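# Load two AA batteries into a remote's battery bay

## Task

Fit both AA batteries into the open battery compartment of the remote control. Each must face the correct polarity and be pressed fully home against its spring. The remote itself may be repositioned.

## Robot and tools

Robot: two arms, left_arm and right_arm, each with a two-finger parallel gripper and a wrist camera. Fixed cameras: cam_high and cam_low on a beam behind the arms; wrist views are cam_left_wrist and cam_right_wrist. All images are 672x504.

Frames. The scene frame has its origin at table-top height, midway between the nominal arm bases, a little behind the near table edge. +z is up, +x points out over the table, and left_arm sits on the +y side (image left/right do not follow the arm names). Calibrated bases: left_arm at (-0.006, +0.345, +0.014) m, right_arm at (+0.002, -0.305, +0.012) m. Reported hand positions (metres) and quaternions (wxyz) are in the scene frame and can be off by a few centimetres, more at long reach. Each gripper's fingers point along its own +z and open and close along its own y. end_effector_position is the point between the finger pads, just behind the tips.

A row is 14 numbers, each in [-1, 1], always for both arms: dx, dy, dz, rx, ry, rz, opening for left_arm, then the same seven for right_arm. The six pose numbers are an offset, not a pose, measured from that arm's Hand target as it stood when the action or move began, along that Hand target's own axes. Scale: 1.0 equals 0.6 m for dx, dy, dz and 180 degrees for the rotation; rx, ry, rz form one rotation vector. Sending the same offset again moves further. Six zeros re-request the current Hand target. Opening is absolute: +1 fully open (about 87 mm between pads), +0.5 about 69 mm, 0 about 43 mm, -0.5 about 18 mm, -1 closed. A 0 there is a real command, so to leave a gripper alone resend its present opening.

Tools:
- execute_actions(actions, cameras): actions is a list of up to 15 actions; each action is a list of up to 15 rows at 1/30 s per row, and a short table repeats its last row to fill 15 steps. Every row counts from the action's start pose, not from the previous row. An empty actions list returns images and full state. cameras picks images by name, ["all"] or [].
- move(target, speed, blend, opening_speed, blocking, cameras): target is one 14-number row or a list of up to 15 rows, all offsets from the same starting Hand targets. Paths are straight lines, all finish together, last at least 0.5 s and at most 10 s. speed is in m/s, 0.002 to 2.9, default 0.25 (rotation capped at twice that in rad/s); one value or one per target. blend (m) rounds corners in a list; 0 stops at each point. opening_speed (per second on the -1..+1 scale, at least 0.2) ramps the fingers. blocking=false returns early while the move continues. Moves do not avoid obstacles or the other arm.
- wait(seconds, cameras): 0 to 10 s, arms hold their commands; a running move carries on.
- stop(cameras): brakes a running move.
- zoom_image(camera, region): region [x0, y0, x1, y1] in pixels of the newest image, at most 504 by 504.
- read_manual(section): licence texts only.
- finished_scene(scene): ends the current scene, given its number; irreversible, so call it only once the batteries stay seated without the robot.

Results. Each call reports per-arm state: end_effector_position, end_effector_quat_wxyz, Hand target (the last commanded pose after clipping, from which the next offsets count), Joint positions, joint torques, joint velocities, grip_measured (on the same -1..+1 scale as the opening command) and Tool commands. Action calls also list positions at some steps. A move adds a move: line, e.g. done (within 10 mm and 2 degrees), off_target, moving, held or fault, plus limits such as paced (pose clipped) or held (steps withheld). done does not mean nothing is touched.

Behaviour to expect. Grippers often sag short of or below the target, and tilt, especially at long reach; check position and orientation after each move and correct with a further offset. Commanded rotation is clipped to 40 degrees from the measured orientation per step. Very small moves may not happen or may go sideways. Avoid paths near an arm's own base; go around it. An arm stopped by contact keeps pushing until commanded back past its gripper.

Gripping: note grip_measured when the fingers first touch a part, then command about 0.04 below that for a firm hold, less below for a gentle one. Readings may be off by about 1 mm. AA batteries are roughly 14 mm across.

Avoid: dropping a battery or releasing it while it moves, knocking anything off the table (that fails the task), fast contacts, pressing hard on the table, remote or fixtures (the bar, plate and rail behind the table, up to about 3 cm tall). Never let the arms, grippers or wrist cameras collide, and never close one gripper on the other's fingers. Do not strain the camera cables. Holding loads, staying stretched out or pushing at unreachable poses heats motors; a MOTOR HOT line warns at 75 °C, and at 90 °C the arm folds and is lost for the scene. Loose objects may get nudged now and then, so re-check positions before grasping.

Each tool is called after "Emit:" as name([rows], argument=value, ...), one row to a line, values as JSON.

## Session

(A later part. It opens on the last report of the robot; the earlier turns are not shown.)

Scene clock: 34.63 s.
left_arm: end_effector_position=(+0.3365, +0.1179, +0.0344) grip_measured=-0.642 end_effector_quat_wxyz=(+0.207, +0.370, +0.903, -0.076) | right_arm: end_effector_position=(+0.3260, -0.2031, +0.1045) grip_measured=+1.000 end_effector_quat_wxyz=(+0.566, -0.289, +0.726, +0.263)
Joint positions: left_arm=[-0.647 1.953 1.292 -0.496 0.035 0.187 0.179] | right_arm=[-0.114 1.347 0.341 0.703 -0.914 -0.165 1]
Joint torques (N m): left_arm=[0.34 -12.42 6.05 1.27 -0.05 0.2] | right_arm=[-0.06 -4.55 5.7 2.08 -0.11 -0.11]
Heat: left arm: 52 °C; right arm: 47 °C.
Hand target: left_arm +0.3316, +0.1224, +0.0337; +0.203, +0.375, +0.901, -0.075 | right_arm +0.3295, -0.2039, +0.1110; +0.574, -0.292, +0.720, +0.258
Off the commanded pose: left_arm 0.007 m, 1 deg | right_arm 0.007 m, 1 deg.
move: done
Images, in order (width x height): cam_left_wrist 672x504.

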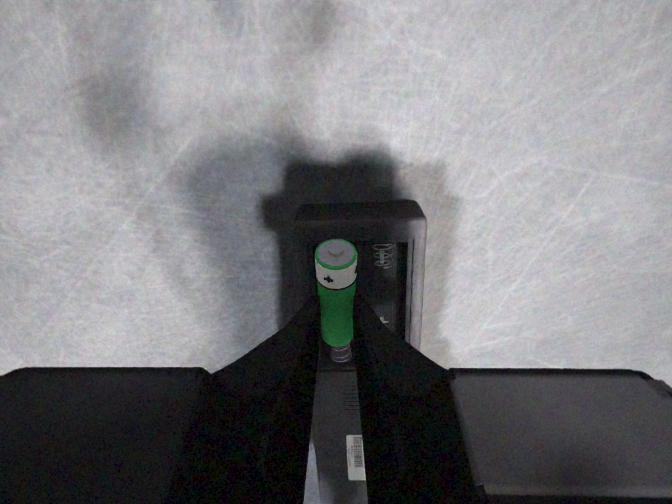

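Emit:
execute_actions(actions=[])

Emit:
zoom_image(camera="cam_low", region=[360, 190, 460, 265])

Emit:
zoom_image(camera="cam_right_wrist", region=[0, 0, 160, 120])

Scene clock: 35.77 s.
left_arm: end_effector_position=(+0.3365, +0.1179, +0.0344) grip_measured=-0.642 end_effector_quat_wxyz=(+0.207, +0.370, +0.903, -0.076) | right_arm: end_effector_position=(+0.3260, -0.2031, +0.1045) grip_measured=+1.000 end_effector_quat_wxyz=(+0.566, -0.289, +0.726, +0.263)
Joint positions: left_arm=[-0.647 1.953 1.292 -0.496 0.035 0.187 0.179] | right_arm=[-0.114 1.347 0.341 0.703 -0.914 -0.165 1]
Joint velocities: within noise
Joint torques (N m): left_arm=[0.35 -12.41 6.02 1.26 -0.05 0.2] | right_arm=[-0.08 -4.56 5.72 2.08 -0.11 -0.11]
Heat: left arm: 52 °C; right arm: 47 °C.
Hand target: left_arm +0.3316, +0.1224, +0.0337; +0.203, +0.375, +0.901, -0.075 | right_arm +0.3295, -0.2039, +0.1110; +0.574, -0.292, +0.720, +0.258
Tool commands: left_gripper/opening=-0.68 right_gripper/opening=+1.0
Off the commanded pose: left_arm 0.007 m, 1 deg | right_arm 0.007 m, 1 deg.

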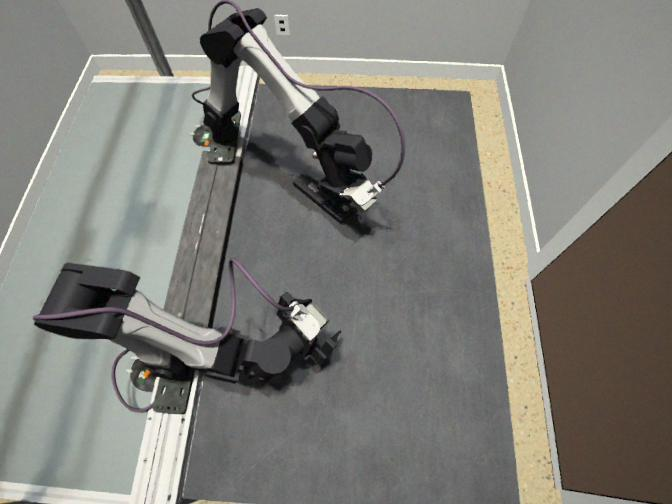

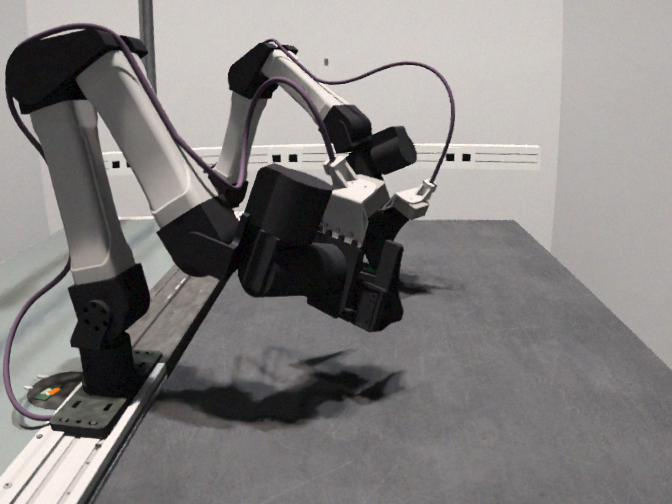

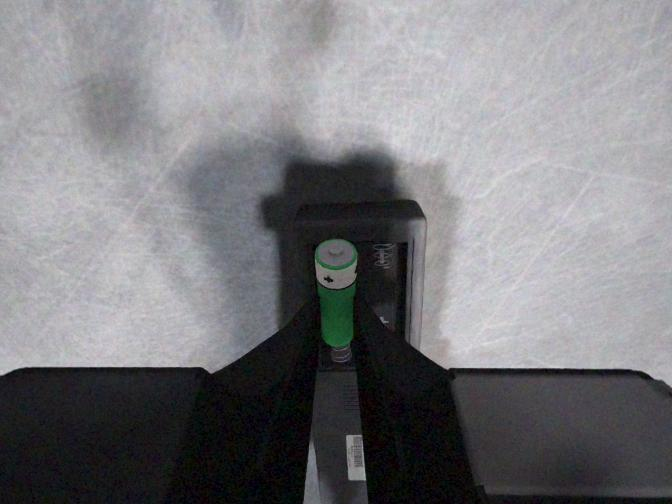

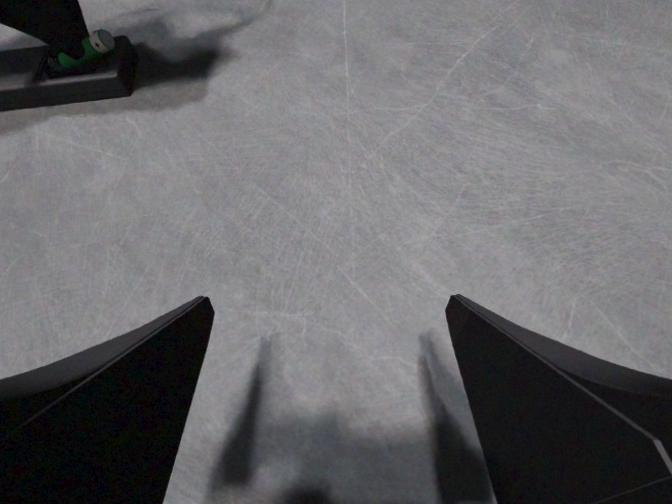

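Scaled by 5.040 from the camera's 672x504 image, which has a finer 960x720 frame.

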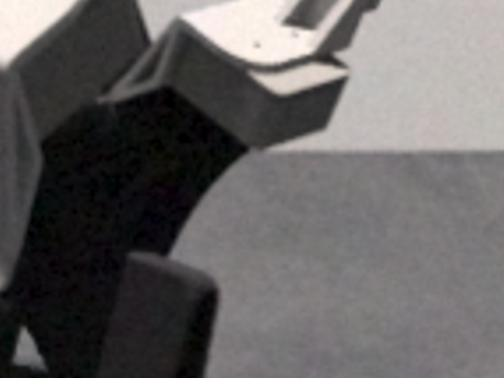

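Scaled by 3.150 from the camera's 672x504 image, which has a finer 960x720 frame.

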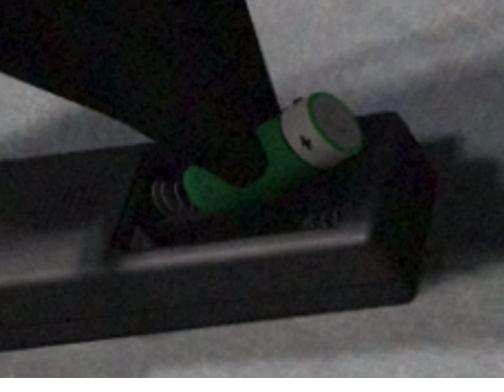

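Emit:
move(target=[0,0,0,0,-0.115,0,-0.68,-0.076,0.201,0.071,0,0,0,-0.9], speed=0.1, cameras=["cam_left_wrist","cam_right_wrist"])

Emit:
zoom_image(camera="cam_left_wrist", region=[252, 190, 420, 400])

Emit:
zoom_image(camera="cam_right_wrist", region=[120, 60, 320, 210])

Scene clock: 39.87 s.
left_arm: end_effector_position=(+0.3358, +0.1206, +0.0375) grip_measured=-0.679 end_effector_quat_wxyz=(+0.364, +0.350, +0.852, -0.139) | right_arm: end_effector_position=(+0.2747, -0.0880, +0.1334) grip_measured=-0.900 end_effector_quat_wxyz=(+0.557, -0.297, +0.732, +0.255)
Joint positions: left_arm=[-0.606 1.743 0.857 0.078 0.122 0.194 0.16] | right_arm=[0.512 1.048 0.339 0.487 -0.304 -0.002 0.05]
Joint torques (N m): left_arm=[0.34 -8.87 6.16 1.99 0.06 0.17] | right_arm=[0.54 -3.92 8.2 2.31 0.07 -0.02]
Heat: left arm: 53 °C; right arm: 47 °C.
Hand target: left_arm +0.3316, +0.1224, +0.0337; +0.362, +0.355, +0.850, -0.141 | right_arm +0.2796, -0.0841, +0.1511; +0.574, -0.293, +0.720, +0.258
Off the commanded pose: left_arm 0.006 m, 1 deg | right_arm 0.019 m, 2 deg.
move: off_target (right_arm)
Images, in order (width x height): cam_left_wrist 672x504, cam_right_wrist 672x504.

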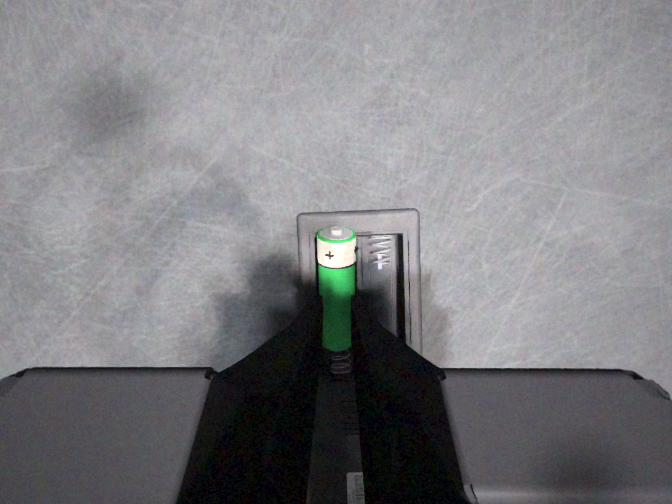

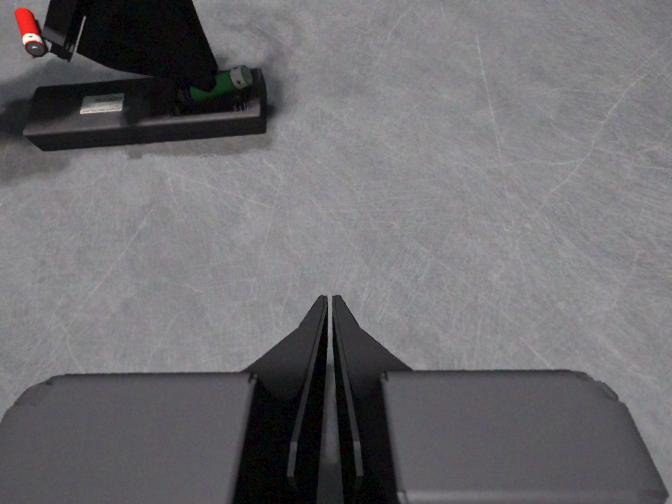

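Scaled by 2.400 from the camera's 672x504 image, which has a finer 960x720 frame.

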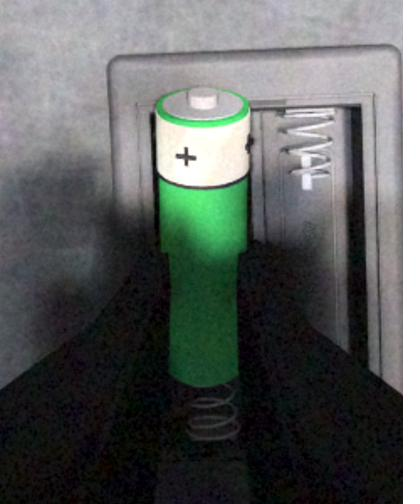

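Scaled by 2.520 from the camera's 672x504 image, which has a finer 960x720 frame.

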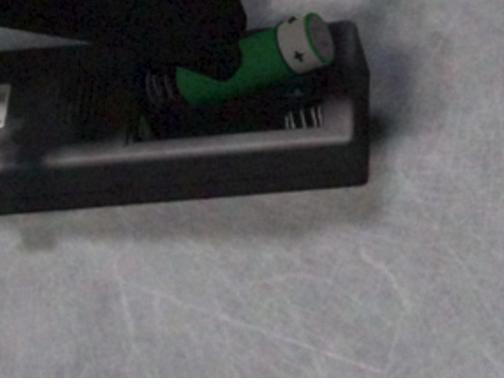

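Emit:
move([
  [0,0,0,0,0,0,-0.4,0,0,0,0,0,0,-0.9],
  [0,0,-0.15,0,0,0,-0.4,0,0,0,0,0,0,-0.9],
], speed=[0.05,0.12], opening_speed=0.4, cameras=["cam_left_wrist","cam_right_wrist"])

Emit:
zoom_image(camera="cam_right_wrist", region=[120, 0, 320, 150])

Scene clock: 43.93 s.
left_arm: end_effector_position=(+0.2917, +0.1646, +0.1008) grip_measured=-0.400 end_effector_quat_wxyz=(+0.370, +0.349, +0.850, -0.139) | right_arm: end_effector_position=(+0.2748, -0.0881, +0.1334) grip_measured=-0.900 end_effector_quat_wxyz=(+0.557, -0.297, +0.733, +0.255)
Joint positions: left_arm=[-0.559 1.376 0.784 -0.209 0.153 0.226 0.3] | right_arm=[0.512 1.048 0.339 0.487 -0.304 -0.002 0.05]
Joint torques (N m): left_arm=[0.38 -6.67 7.43 1.69 0.09 0.2] | right_arm=[0.54 -3.93 8.2 2.31 0.07 -0.02]
Heat: left arm: 53 °C; right arm: 48 °C.
Hand target: left_arm +0.2853, +0.1672, +0.0966; +0.362, +0.355, +0.850, -0.141 | right_arm +0.2796, -0.0841, +0.1512; +0.574, -0.292, +0.720, +0.258
Off the commanded pose: left_arm 0.008 m, 1 deg | right_arm 0.019 m, 2 deg.
move: off_target (right_arm)
Images, in order (width x height): cam_left_wrist 672x504, cam_right_wrist 672x504.

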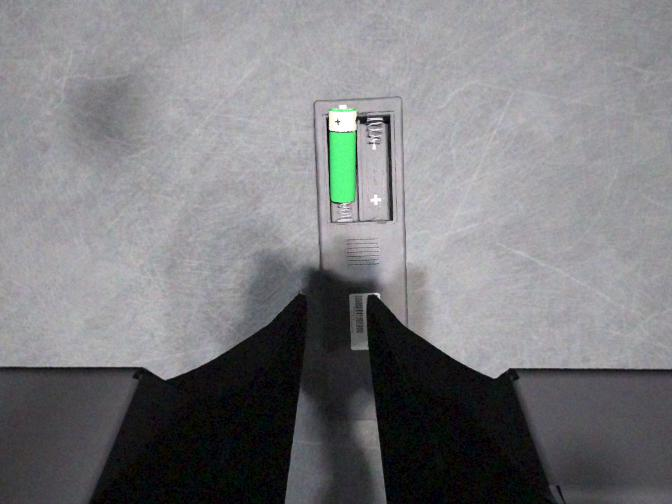

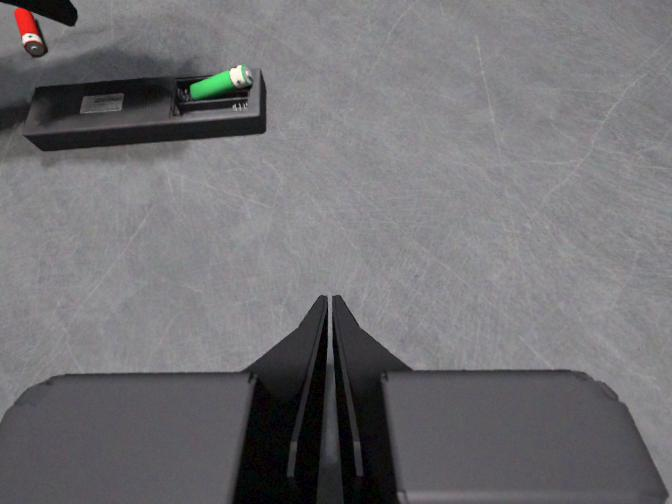

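Scaled by 2.520 from the camera's 672x504 image, which has a finer 960x720 frame.

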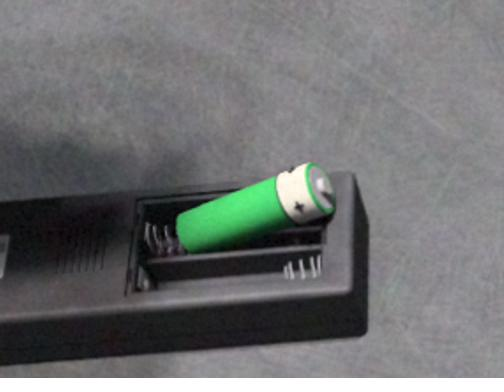

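Emit:
move([
  [0,-0.02,0,0,0,0,0.6,0,0,0,0,0,0,-0.9],
  [0.093,-0.02,0.0906,0,0,0,0.6,0,0,0,0,0,0,-0.9],
], speed=[0.08,0.1], cameras=["cam_left_wrist","cam_right_wrist"])

Scene clock: 46.73 s.
left_arm: end_effector_position=(+0.2772, +0.1584, +0.0218) grip_measured=+0.600 end_effector_quat_wxyz=(+0.359, +0.356, +0.851, -0.142) | right_arm: end_effector_position=(+0.2748, -0.0881, +0.1334) grip_measured=-0.900 end_effector_quat_wxyz=(+0.557, -0.297, +0.733, +0.255)
Joint positions: left_arm=[-0.589 1.536 0.566 0.15 0.147 0.213 0.8] | right_arm=[0.512 1.048 0.339 0.487 -0.304 -0.002 0.05]
Joint torques (N m): left_arm=[0.38 -5.2 6.53 2.15 -0.05 0.09] | right_arm=[0.54 -3.95 8.2 2.32 0.07 -0.02]
Heat: left arm: 52 °C; right arm: 48 °C.
Hand target: left_arm +0.2777, +0.1596, +0.0185; +0.362, +0.355, +0.850, -0.141 | right_arm +0.2796, -0.0841, +0.1512; +0.574, -0.292, +0.720, +0.258
Off the commanded pose: left_arm 0.004 m, 0 deg | right_arm 0.019 m, 3 deg.
move: off_target (right_arm)
Images, in order (width x height): cam_left_wrist 672x504, cam_right_wrist 672x504.

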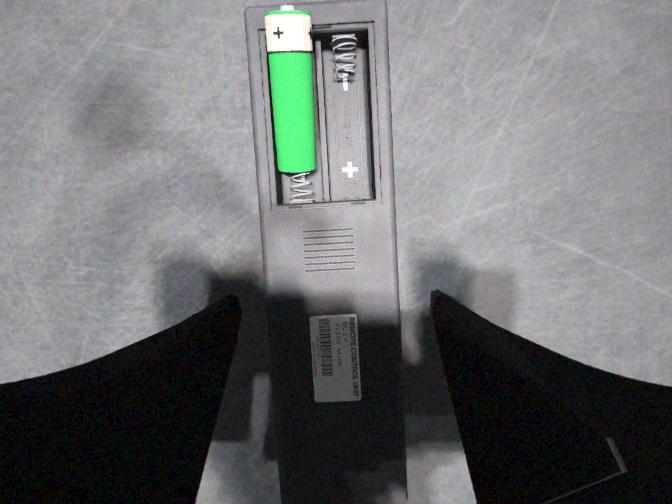

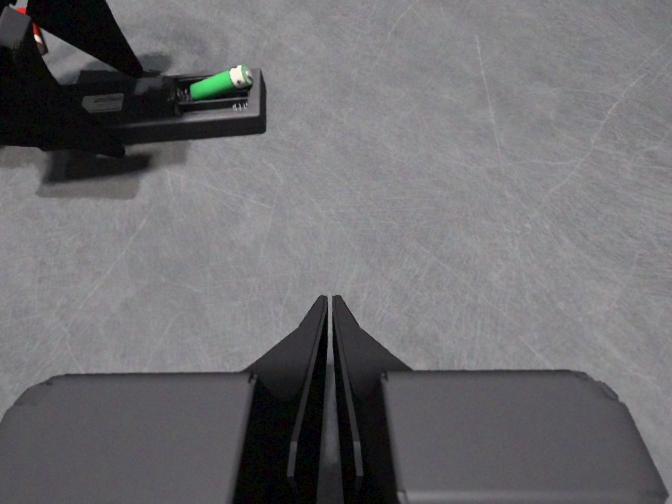

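Emit:
move(target=[0,0,0,0,0,0,0.0,0,0,0,0,0,0,-0.9], opening_speed=0.3, cameras=["cam_left_wrist"])

Scene clock: 49.17 s.
left_arm: end_effector_position=(+0.2773, +0.1583, +0.0219) grip_measured=+0.070 end_effector_quat_wxyz=(+0.359, +0.356, +0.851, -0.142) | right_arm: end_effector_position=(+0.2748, -0.0881, +0.1334) grip_measured=-0.900 end_effector_quat_wxyz=(+0.557, -0.297, +0.733, +0.255)
Joint positions: left_arm=[-0.589 1.536 0.566 0.151 0.147 0.213 0.535] | right_arm=[0.512 1.048 0.339 0.487 -0.304 -0.002 0.05]
Joint torques (N m): left_arm=[0.38 -5.18 6.53 2.13 -0.05 0.1] | right_arm=[0.54 -3.95 8.21 2.31 0.07 -0.02]
Heat: left arm: 52 °C; right arm: 49 °C.
Hand target: left_arm +0.2777, +0.1596, +0.0185; +0.362, +0.355, +0.850, -0.141 | right_arm +0.2796, -0.0841, +0.1512; +0.574, -0.292, +0.720, +0.258
Off the commanded pose: left_arm 0.004 m, 0 deg | right_arm 0.019 m, 3 deg.
move: off_target (right_arm)
Images, in order (width x height): cam_left_wrist 672x504.

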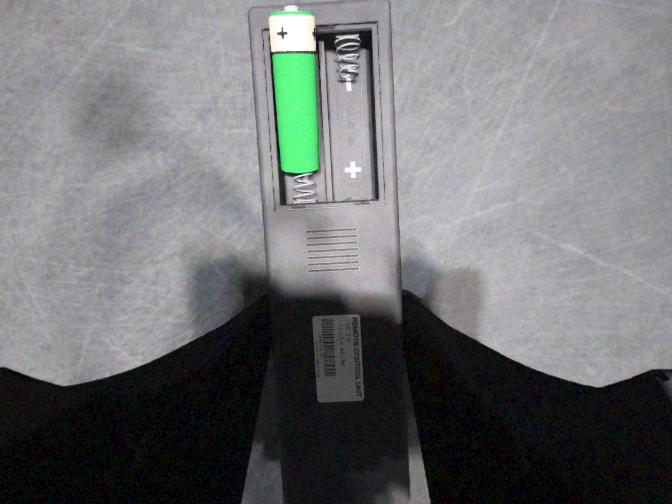

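Emit:
move(target=[0,0,0,0,0,0,0.0,-0.077,-0.118,0.102,-0.446,0.152,-0.252,-1], speed=0.2, cameras=["all"])

Scene clock: 55.00 s.
left_arm: end_effector_position=(+0.2773, +0.1583, +0.0219) grip_measured=+0.070 end_effector_quat_wxyz=(+0.359, +0.356, +0.851, -0.142) | right_arm: end_effector_position=(+0.3775, -0.0851, +0.1788) grip_measured=-0.966 end_effector_quat_wxyz=(-0.266, +0.845, -0.402, -0.233)
Joint positions: left_arm=[-0.589 1.536 0.566 0.151 0.147 0.213 0.535] | right_arm=[0.302 2.084 2.104 -1.545 -0.761 -1.947 0.017]
Joint torques (N m): left_arm=[0.4 -5.19 6.5 2.13 -0.05 0.1] | right_arm=[0.32 -9.89 7.05 0.16 -0.32 -0.17]
Heat: left arm: 51 °C; right arm: 49 °C.
Hand target: left_arm +0.2777, +0.1596, +0.0185; +0.362, +0.355, +0.850, -0.141 | right_arm +0.3796, -0.0843, +0.1810; -0.140, +0.859, -0.340, -0.356
Off the commanded pose: left_arm 0.004 m, 0 deg | right_arm 0.003 m, 22 deg.
joint sent to its limit (right arm) — joint 4 (wrist pitch), lower limit. The joint targets are off in orientation, not in position.
move: off_target (right_arm)

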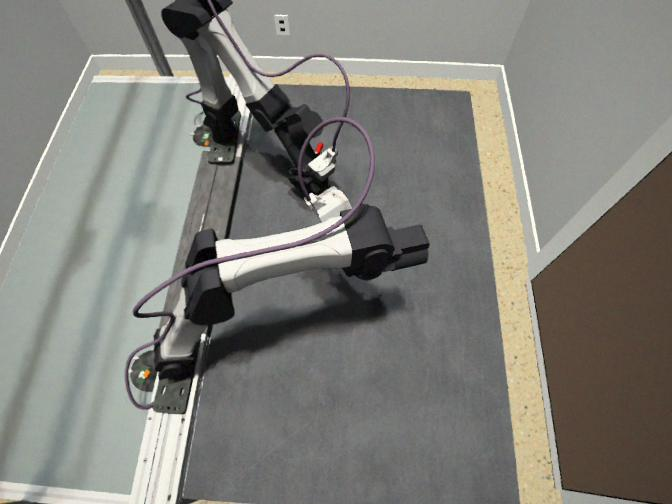

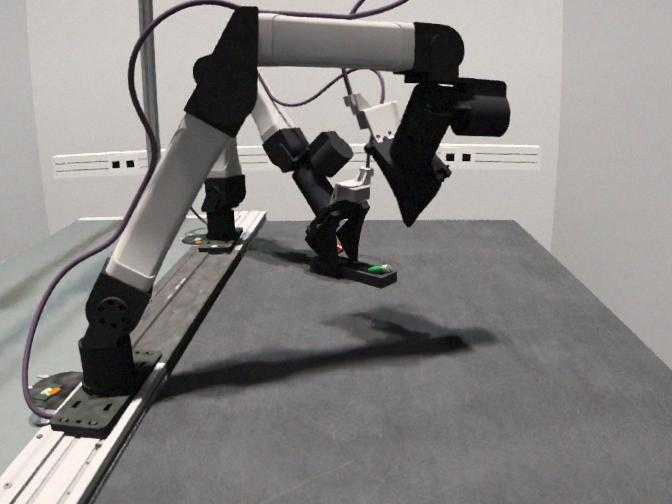

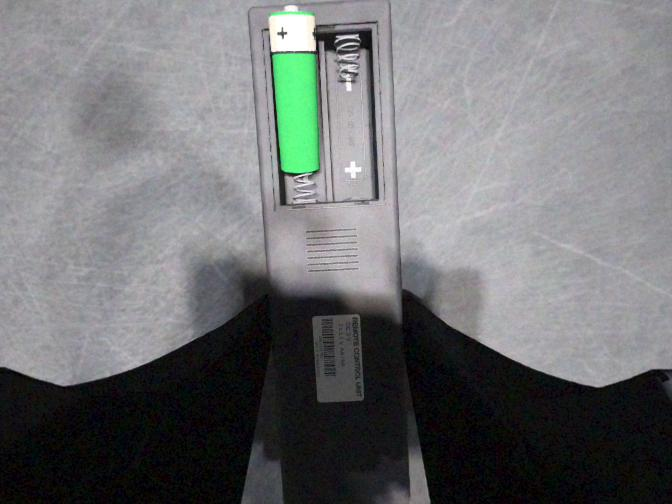

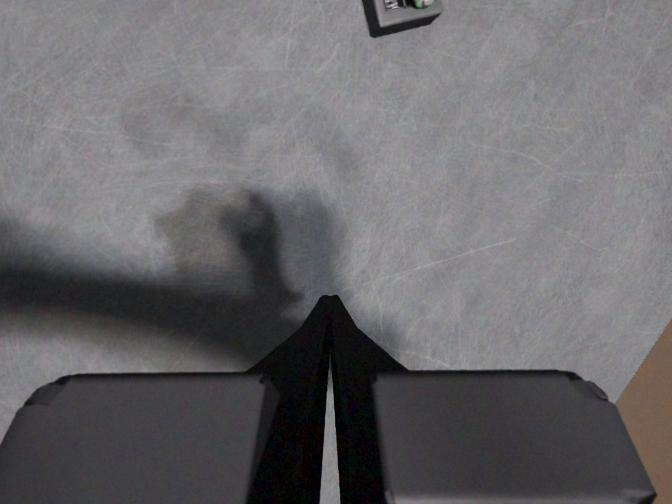

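Emit:
move(target=[0,0,0,0,0,0,0.0,0,0,0,0.321,0.095,0.503,-1], speed=0.3, cameras=["cam_high","cam_right_wrist"])

Scene clock: 59.57 s.
left_arm: end_effector_position=(+0.2773, +0.1583, +0.0219) grip_measured=+0.070 end_effector_quat_wxyz=(+0.359, +0.356, +0.851, -0.142) | right_arm: end_effector_position=(+0.3766, -0.0851, +0.1774) grip_measured=-0.966 end_effector_quat_wxyz=(+0.164, -0.260, +0.950, +0.049)
Joint positions: left_arm=[-0.589 1.536 0.566 0.151 0.147 0.213 0.535] | right_arm=[0.503 2.023 2.09 -1.262 -0.051 -0.021 0.017]
Joint torques (N m): left_arm=[0.39 -5.22 6.52 2.13 -0.06 0.09] | right_arm=[0.31 -10.02 7.8 1.03 0.14 0.03]
Heat: left arm: 51 °C; right arm: 49 °C.
Hand target: left_arm +0.2777, +0.1596, +0.0185; +0.362, +0.355, +0.850, -0.141 | right_arm +0.3795, -0.0842, +0.1809; +0.168, -0.256, +0.951, +0.046
Off the commanded pose: left_arm 0.004 m, 0 deg | right_arm 0.005 m, 1 deg.
move: done
Images, in order (width x height): cam_high 672x504, cam_right_wrist 672x504.

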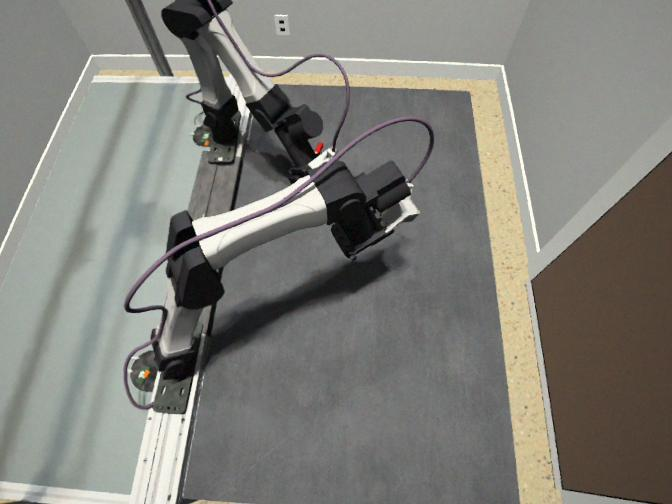

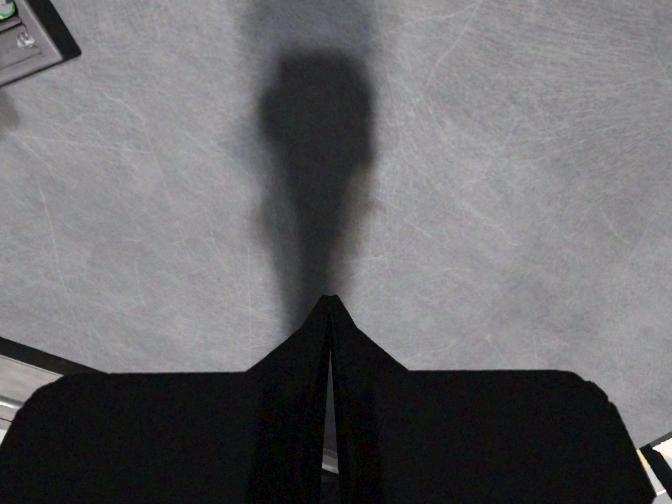

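Emit:
move(target=[0,0,0,0,0,0,0.0,-0.064,0.245,0.183,0,0,0,-1], speed=0.15, cameras=["all"])

Scene clock: 62.00 s.
left_arm: end_effector_position=(+0.2773, +0.1583, +0.0219) grip_measured=+0.070 end_effector_quat_wxyz=(+0.359, +0.356, +0.851, -0.142) | right_arm: end_effector_position=(+0.3656, +0.0812, +0.0921) grip_measured=-0.966 end_effector_quat_wxyz=(+0.167, -0.263, +0.949, +0.051)
Joint positions: left_arm=[-0.589 1.536 0.566 0.151 0.147 0.213 0.535] | right_arm=[0.817 2.496 2.563 -1.258 0.064 0.265 0.017]
Joint torques (N m): left_arm=[0.39 -5.19 6.5 2.13 -0.05 0.09] | right_arm=[-0.24 -12.79 7.79 0.97 0.19 -0.01]
Heat: left arm: 50 °C; right arm: 49 °C.
Hand target: left_arm +0.2777, +0.1596, +0.0185; +0.362, +0.355, +0.850, -0.141 | right_arm +0.3695, +0.0799, +0.0911; +0.168, -0.256, +0.951, +0.046
Off the commanded pose: left_arm 0.004 m, 0 deg | right_arm 0.004 m, 1 deg.
move: done

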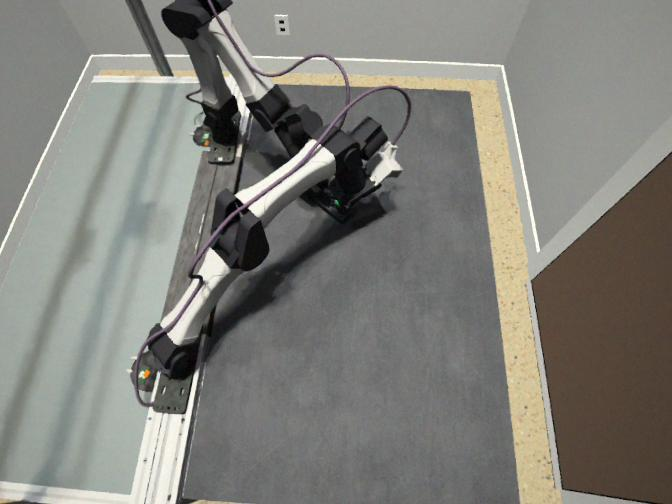

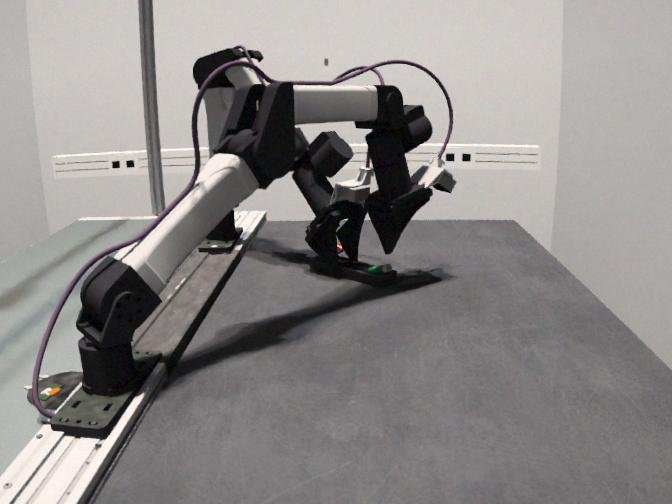

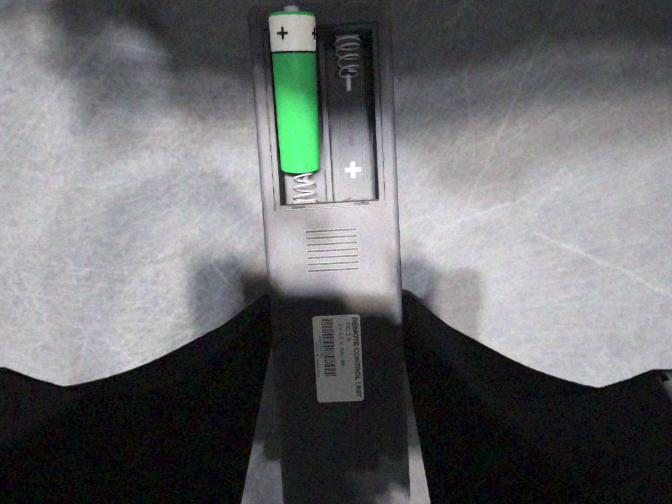

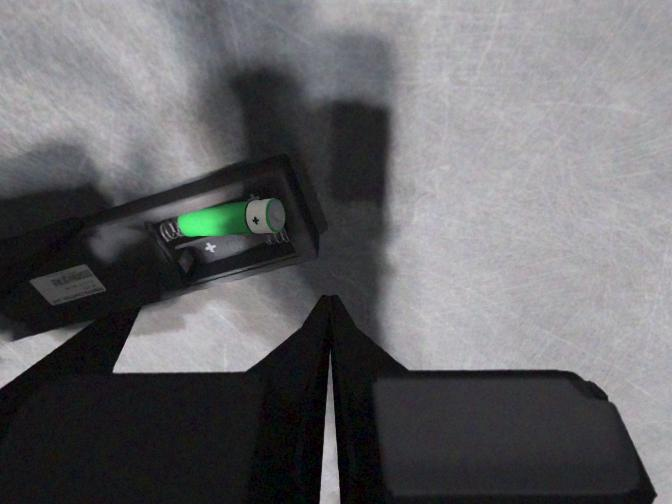

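Emit:
move(target=[0,0,0,0,0,0,0.0,0.0083,0.0313,0.0783,0,0,0,-1], speed=0.08, cameras=["cam_left_wrist","cam_right_wrist"])

Emit:
zoom_image(camera="cam_right_wrist", region=[150, 200, 390, 380])

Scene clock: 64.33 s.
left_arm: end_effector_position=(+0.2773, +0.1583, +0.0219) grip_measured=+0.070 end_effector_quat_wxyz=(+0.359, +0.356, +0.851, -0.142) | right_arm: end_effector_position=(+0.3676, +0.1005, +0.0502) grip_measured=-0.966 end_effector_quat_wxyz=(+0.165, -0.260, +0.950, +0.049)
Joint positions: left_arm=[-0.589 1.536 0.566 0.151 0.147 0.213 0.535] | right_arm=[0.842 2.58 2.556 -1.173 0.075 0.293 0.017]
Joint torques (N m): left_arm=[0.39 -5.2 6.49 2.13 -0.05 0.1] | right_arm=[0.29 -13.86 5.86 1.24 0.2 -0.01]
Heat: left arm: 50 °C; right arm: 49 °C.
Hand target: left_arm +0.2777, +0.1596, +0.0185; +0.362, +0.355, +0.850, -0.141 | right_arm +0.3700, +0.1020, +0.0453; +0.168, -0.256, +0.951, +0.046
Off the commanded pose: left_arm 0.004 m, 0 deg | right_arm 0.006 m, 1 deg.
move: done
Images, in order (width x height): cam_left_wrist 672x504, cam_right_wrist 672x504.

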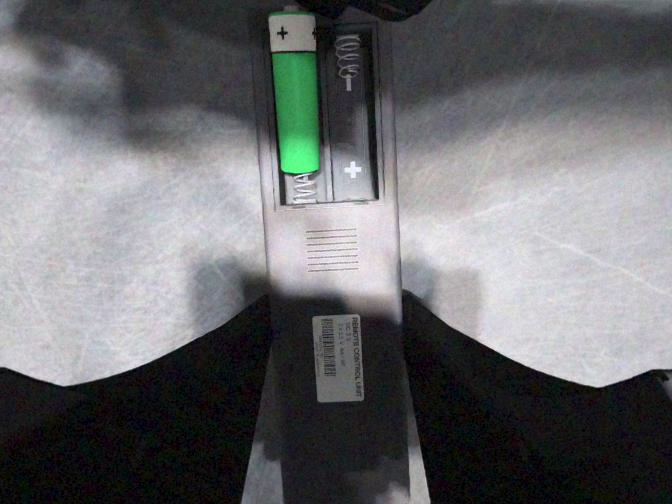

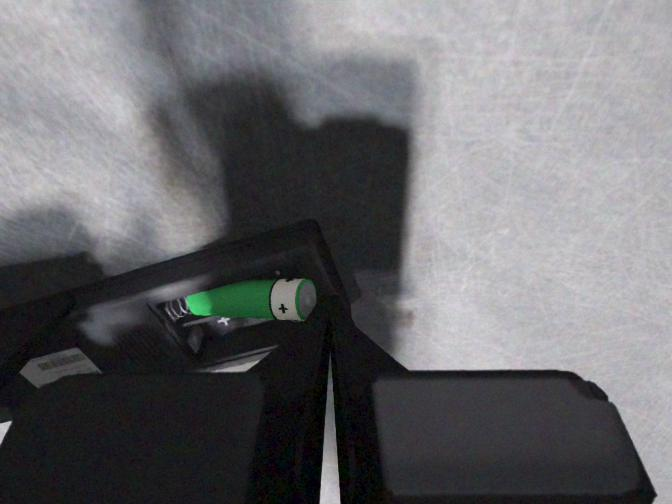

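Scaled by 2.100 from the camera's 672x504 image, which has a finer 960x720 frame.

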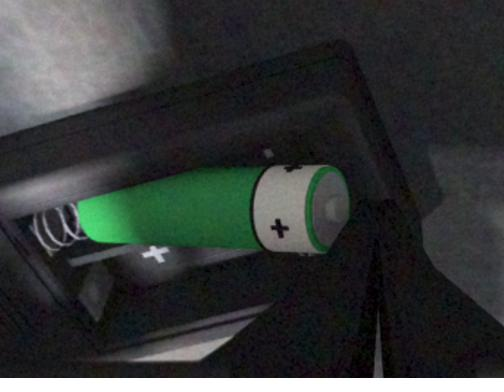

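Emit:
zoom_image(camera="cam_left_wrist", region=[240, 0, 440, 100])

Scaled by 2.520 from the camera's 672x504 image, which has a finer 960x720 frame.

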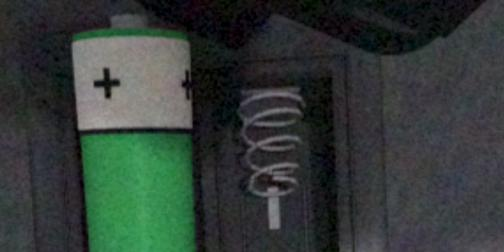

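Emit:
move(target=[0,0,0,0,0,0,0.0,0.005,-0.005,0.018,0,0,0,-1], speed=0.05, cameras=["cam_left_wrist","cam_right_wrist"])

Emit:
zoom_image(camera="cam_right_wrist", region=[150, 200, 390, 380])

Emit:
zoom_image(camera="cam_left_wrist", region=[240, 0, 440, 100])

Scene clock: 66.30 s.
left_arm: end_effector_position=(+0.2773, +0.1583, +0.0219) grip_measured=+0.070 end_effector_quat_wxyz=(+0.359, +0.356, +0.851, -0.142) | right_arm: end_effector_position=(+0.3677, +0.1005, +0.0477) grip_measured=-0.966 end_effector_quat_wxyz=(+0.166, -0.260, +0.950, +0.050)
Joint positions: left_arm=[-0.589 1.536 0.566 0.151 0.147 0.213 0.535] | right_arm=[0.842 2.564 2.515 -1.144 0.075 0.293 0.017]
Joint torques (N m): left_arm=[0.39 -5.2 6.53 2.13 -0.05 0.09] | right_arm=[-0.2 -13.76 3.26 1.56 0.18 -0.06]
Heat: left arm: 50 °C; right arm: 49 °C.
Hand target: left_arm +0.2777, +0.1596, +0.0185; +0.362, +0.355, +0.850, -0.141 | right_arm +0.3722, +0.0998, +0.0340; +0.168, -0.256, +0.951, +0.046
Off the commanded pose: left_arm 0.004 m, 0 deg | right_arm 0.014 m, 1 deg.
move: off_target (right_arm)
Images, in order (width x height): cam_left_wrist 672x504, cam_right_wrist 672x504.

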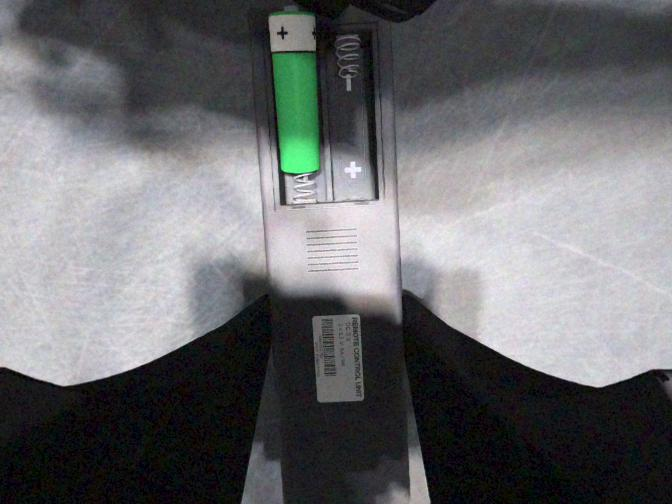

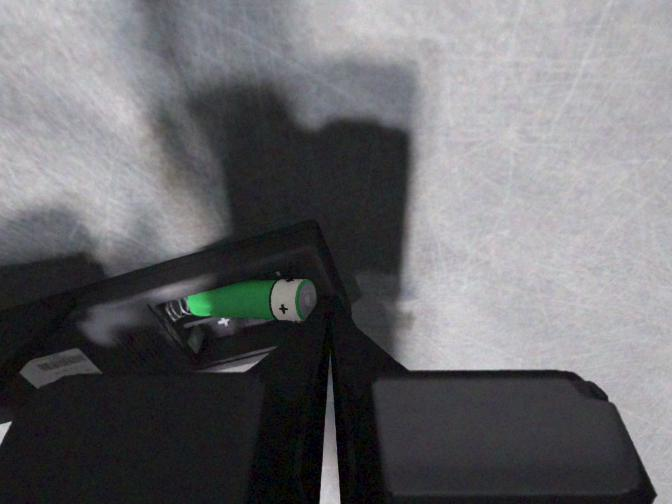

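Scaled by 2.100 from the camera's 672x504 image, which has a finer 960x720 frame.

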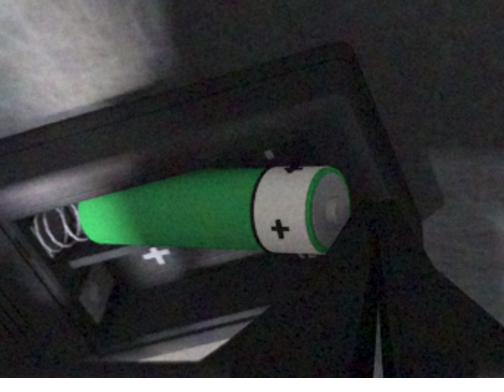

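Scaled by 2.520 from the camera's 672x504 image, which has a finer 960x720 frame.

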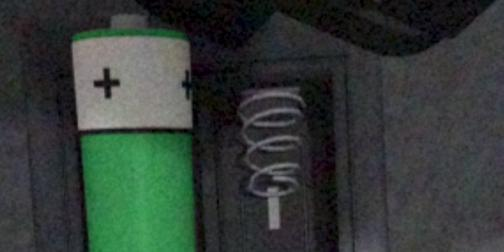

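Emit:
move([
  [0,0,0,0,0,0,0.0,-0.003,0.006,-0.0183,0,0,0,-1],
  [0,0,0,0,0,0,0.0,0.0017,0.0232,-0.0183,0,0,0,-1],
], speed=0.04, cameras=["cam_left_wrist","cam_right_wrist"])

Emit:
zoom_image(camera="cam_right_wrist", region=[150, 200, 390, 380])

Emit:
zoom_image(camera="cam_left_wrist", region=[240, 0, 440, 100])

Scene clock: 68.40 s.
left_arm: end_effector_position=(+0.2773, +0.1583, +0.0219) grip_measured=+0.070 end_effector_quat_wxyz=(+0.359, +0.356, +0.851, -0.142) | right_arm: end_effector_position=(+0.3642, +0.1043, +0.0496) grip_measured=-0.966 end_effector_quat_wxyz=(+0.173, -0.258, +0.950, +0.043)
Joint positions: left_arm=[-0.589 1.536 0.566 0.151 0.147 0.213 0.535] | right_arm=[0.858 2.564 2.523 -1.149 0.1 0.31 0.017]
Joint torques (N m): left_arm=[0.38 -5.2 6.49 2.14 -0.05 0.09] | right_arm=[0.84 -12.9 7.24 1.09 0.1 0.01]
Heat: left arm: 50 °C; right arm: 50 °C.
Hand target: left_arm +0.2777, +0.1596, +0.0185; +0.362, +0.355, +0.850, -0.141 | right_arm +0.3612, +0.1095, +0.0440; +0.168, -0.256, +0.951, +0.046
Off the commanded pose: left_arm 0.004 m, 0 deg | right_arm 0.008 m, 1 deg.
move: done
Images, in order (width x height): cam_left_wrist 672x504, cam_right_wrist 672x504.

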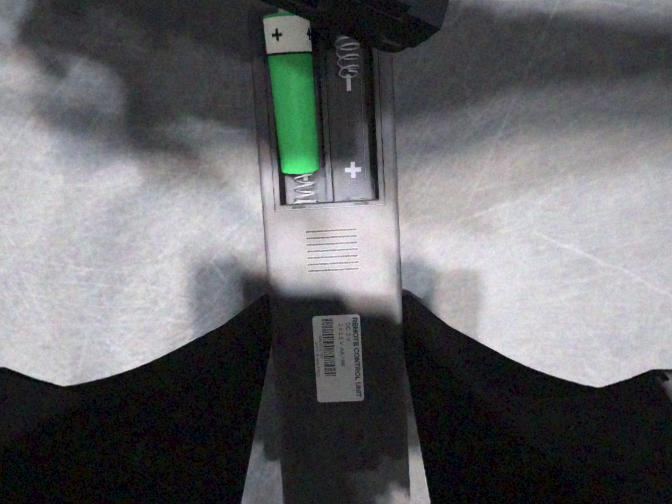

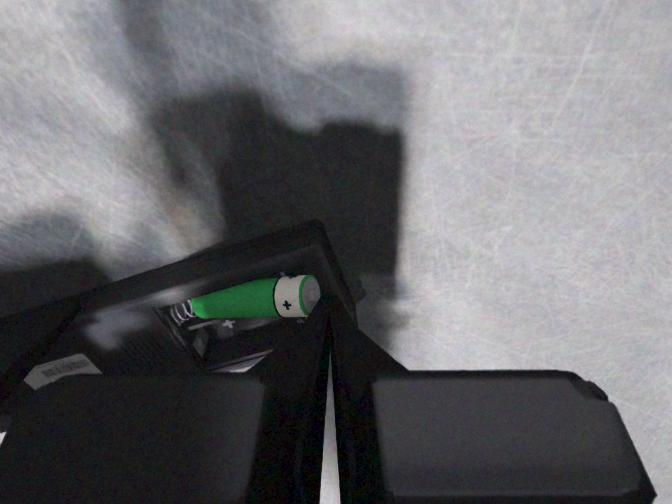

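Scaled by 2.100 from the camera's 672x504 image, which has a finer 960x720 frame.

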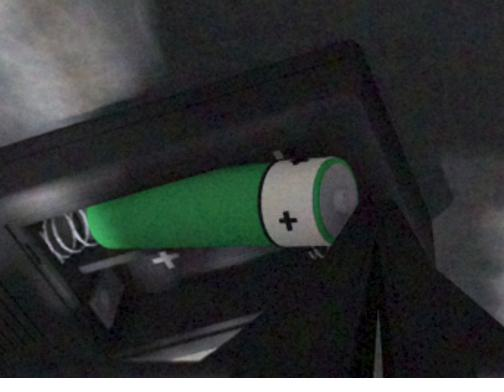

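Scaled by 2.520 from the camera's 672x504 image, which has a finer 960x720 frame.

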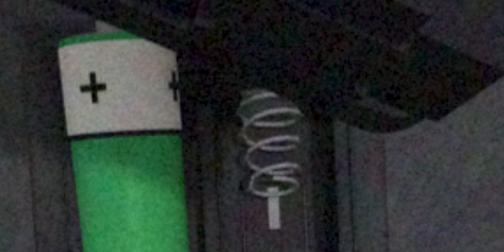

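Emit:
move([
  [0,0,0,0,0,0,0.0,-0.0042,-0.0122,0.0015,0,0,0,-1],
  [0,0,0,0,0,0,0.0,-0.013,-0.0087,0.0047,0,0,0,-1],
], speed=0.04, cameras=["cam_left_wrist","cam_right_wrist"])

Emit:
zoom_image(camera="cam_right_wrist", region=[150, 200, 390, 380])

Emit:
zoom_image(camera="cam_left_wrist", region=[240, 0, 440, 100])

Scene clock: 70.20 s.
left_arm: end_effector_position=(+0.2779, +0.1592, +0.0218) grip_measured=+0.070 end_effector_quat_wxyz=(+0.360, +0.355, +0.851, -0.141) | right_arm: end_effector_position=(+0.3694, +0.1081, +0.0502) grip_measured=-0.966 end_effector_quat_wxyz=(+0.174, -0.256, +0.950, +0.044)
Joint positions: left_arm=[-0.586 1.536 0.566 0.151 0.145 0.213 0.535] | right_arm=[0.855 2.636 2.662 -1.215 0.1 0.31 0.017]
Joint torques (N m): left_arm=[0.18 -5.19 6.52 2.13 -0.04 0.09] | right_arm=[-0.23 -12.96 7.35 1.11 0 -0.11]
Heat: left arm: 49 °C; right arm: 50 °C.
Hand target: left_arm +0.2777, +0.1596, +0.0185; +0.362, +0.355, +0.850, -0.141 | right_arm +0.3710, +0.1090, +0.0441; +0.168, -0.256, +0.951, +0.046
Off the commanded pose: left_arm 0.003 m, 0 deg | right_arm 0.006 m, 1 deg.
move: done
Images, in order (width x height): cam_left_wrist 672x504, cam_right_wrist 672x504.

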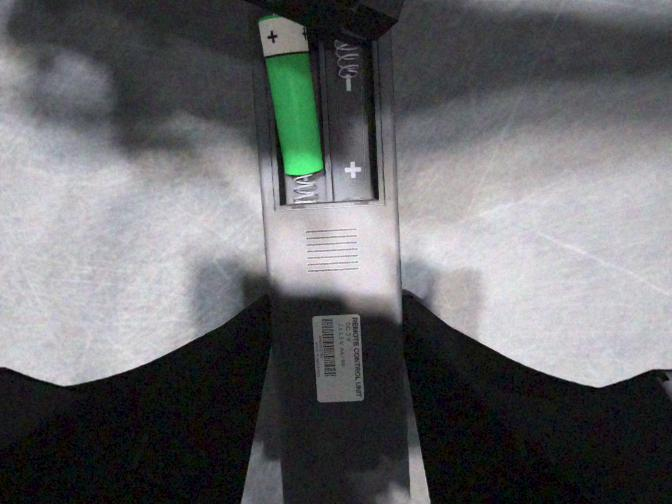

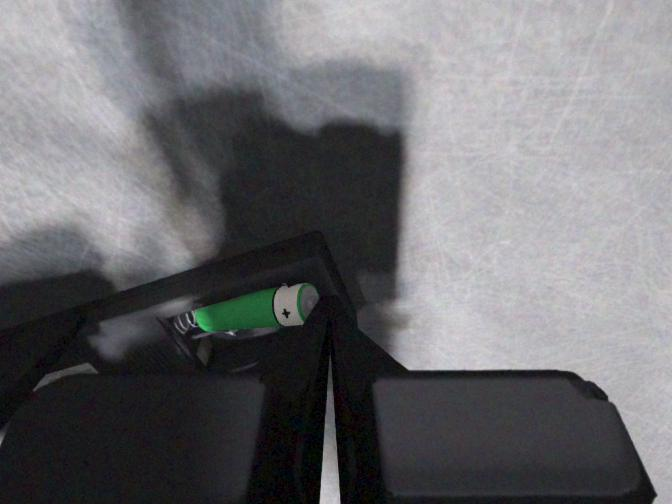

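Scaled by 2.100 from the camera's 672x504 image, which has a finer 960x720 frame.

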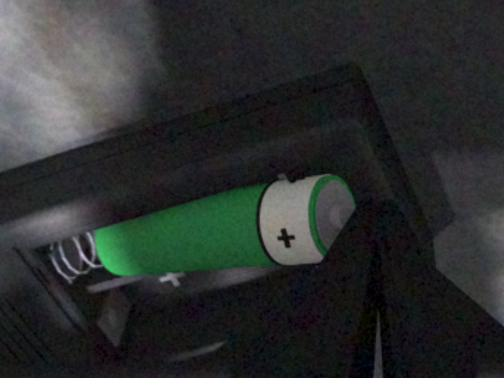

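Scaled by 2.520 from the camera's 672x504 image, which has a finer 960x720 frame.

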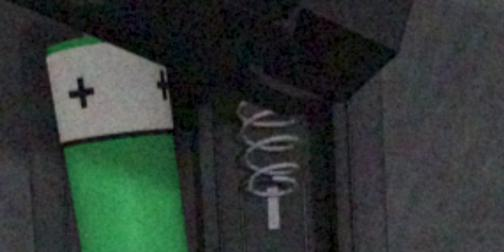

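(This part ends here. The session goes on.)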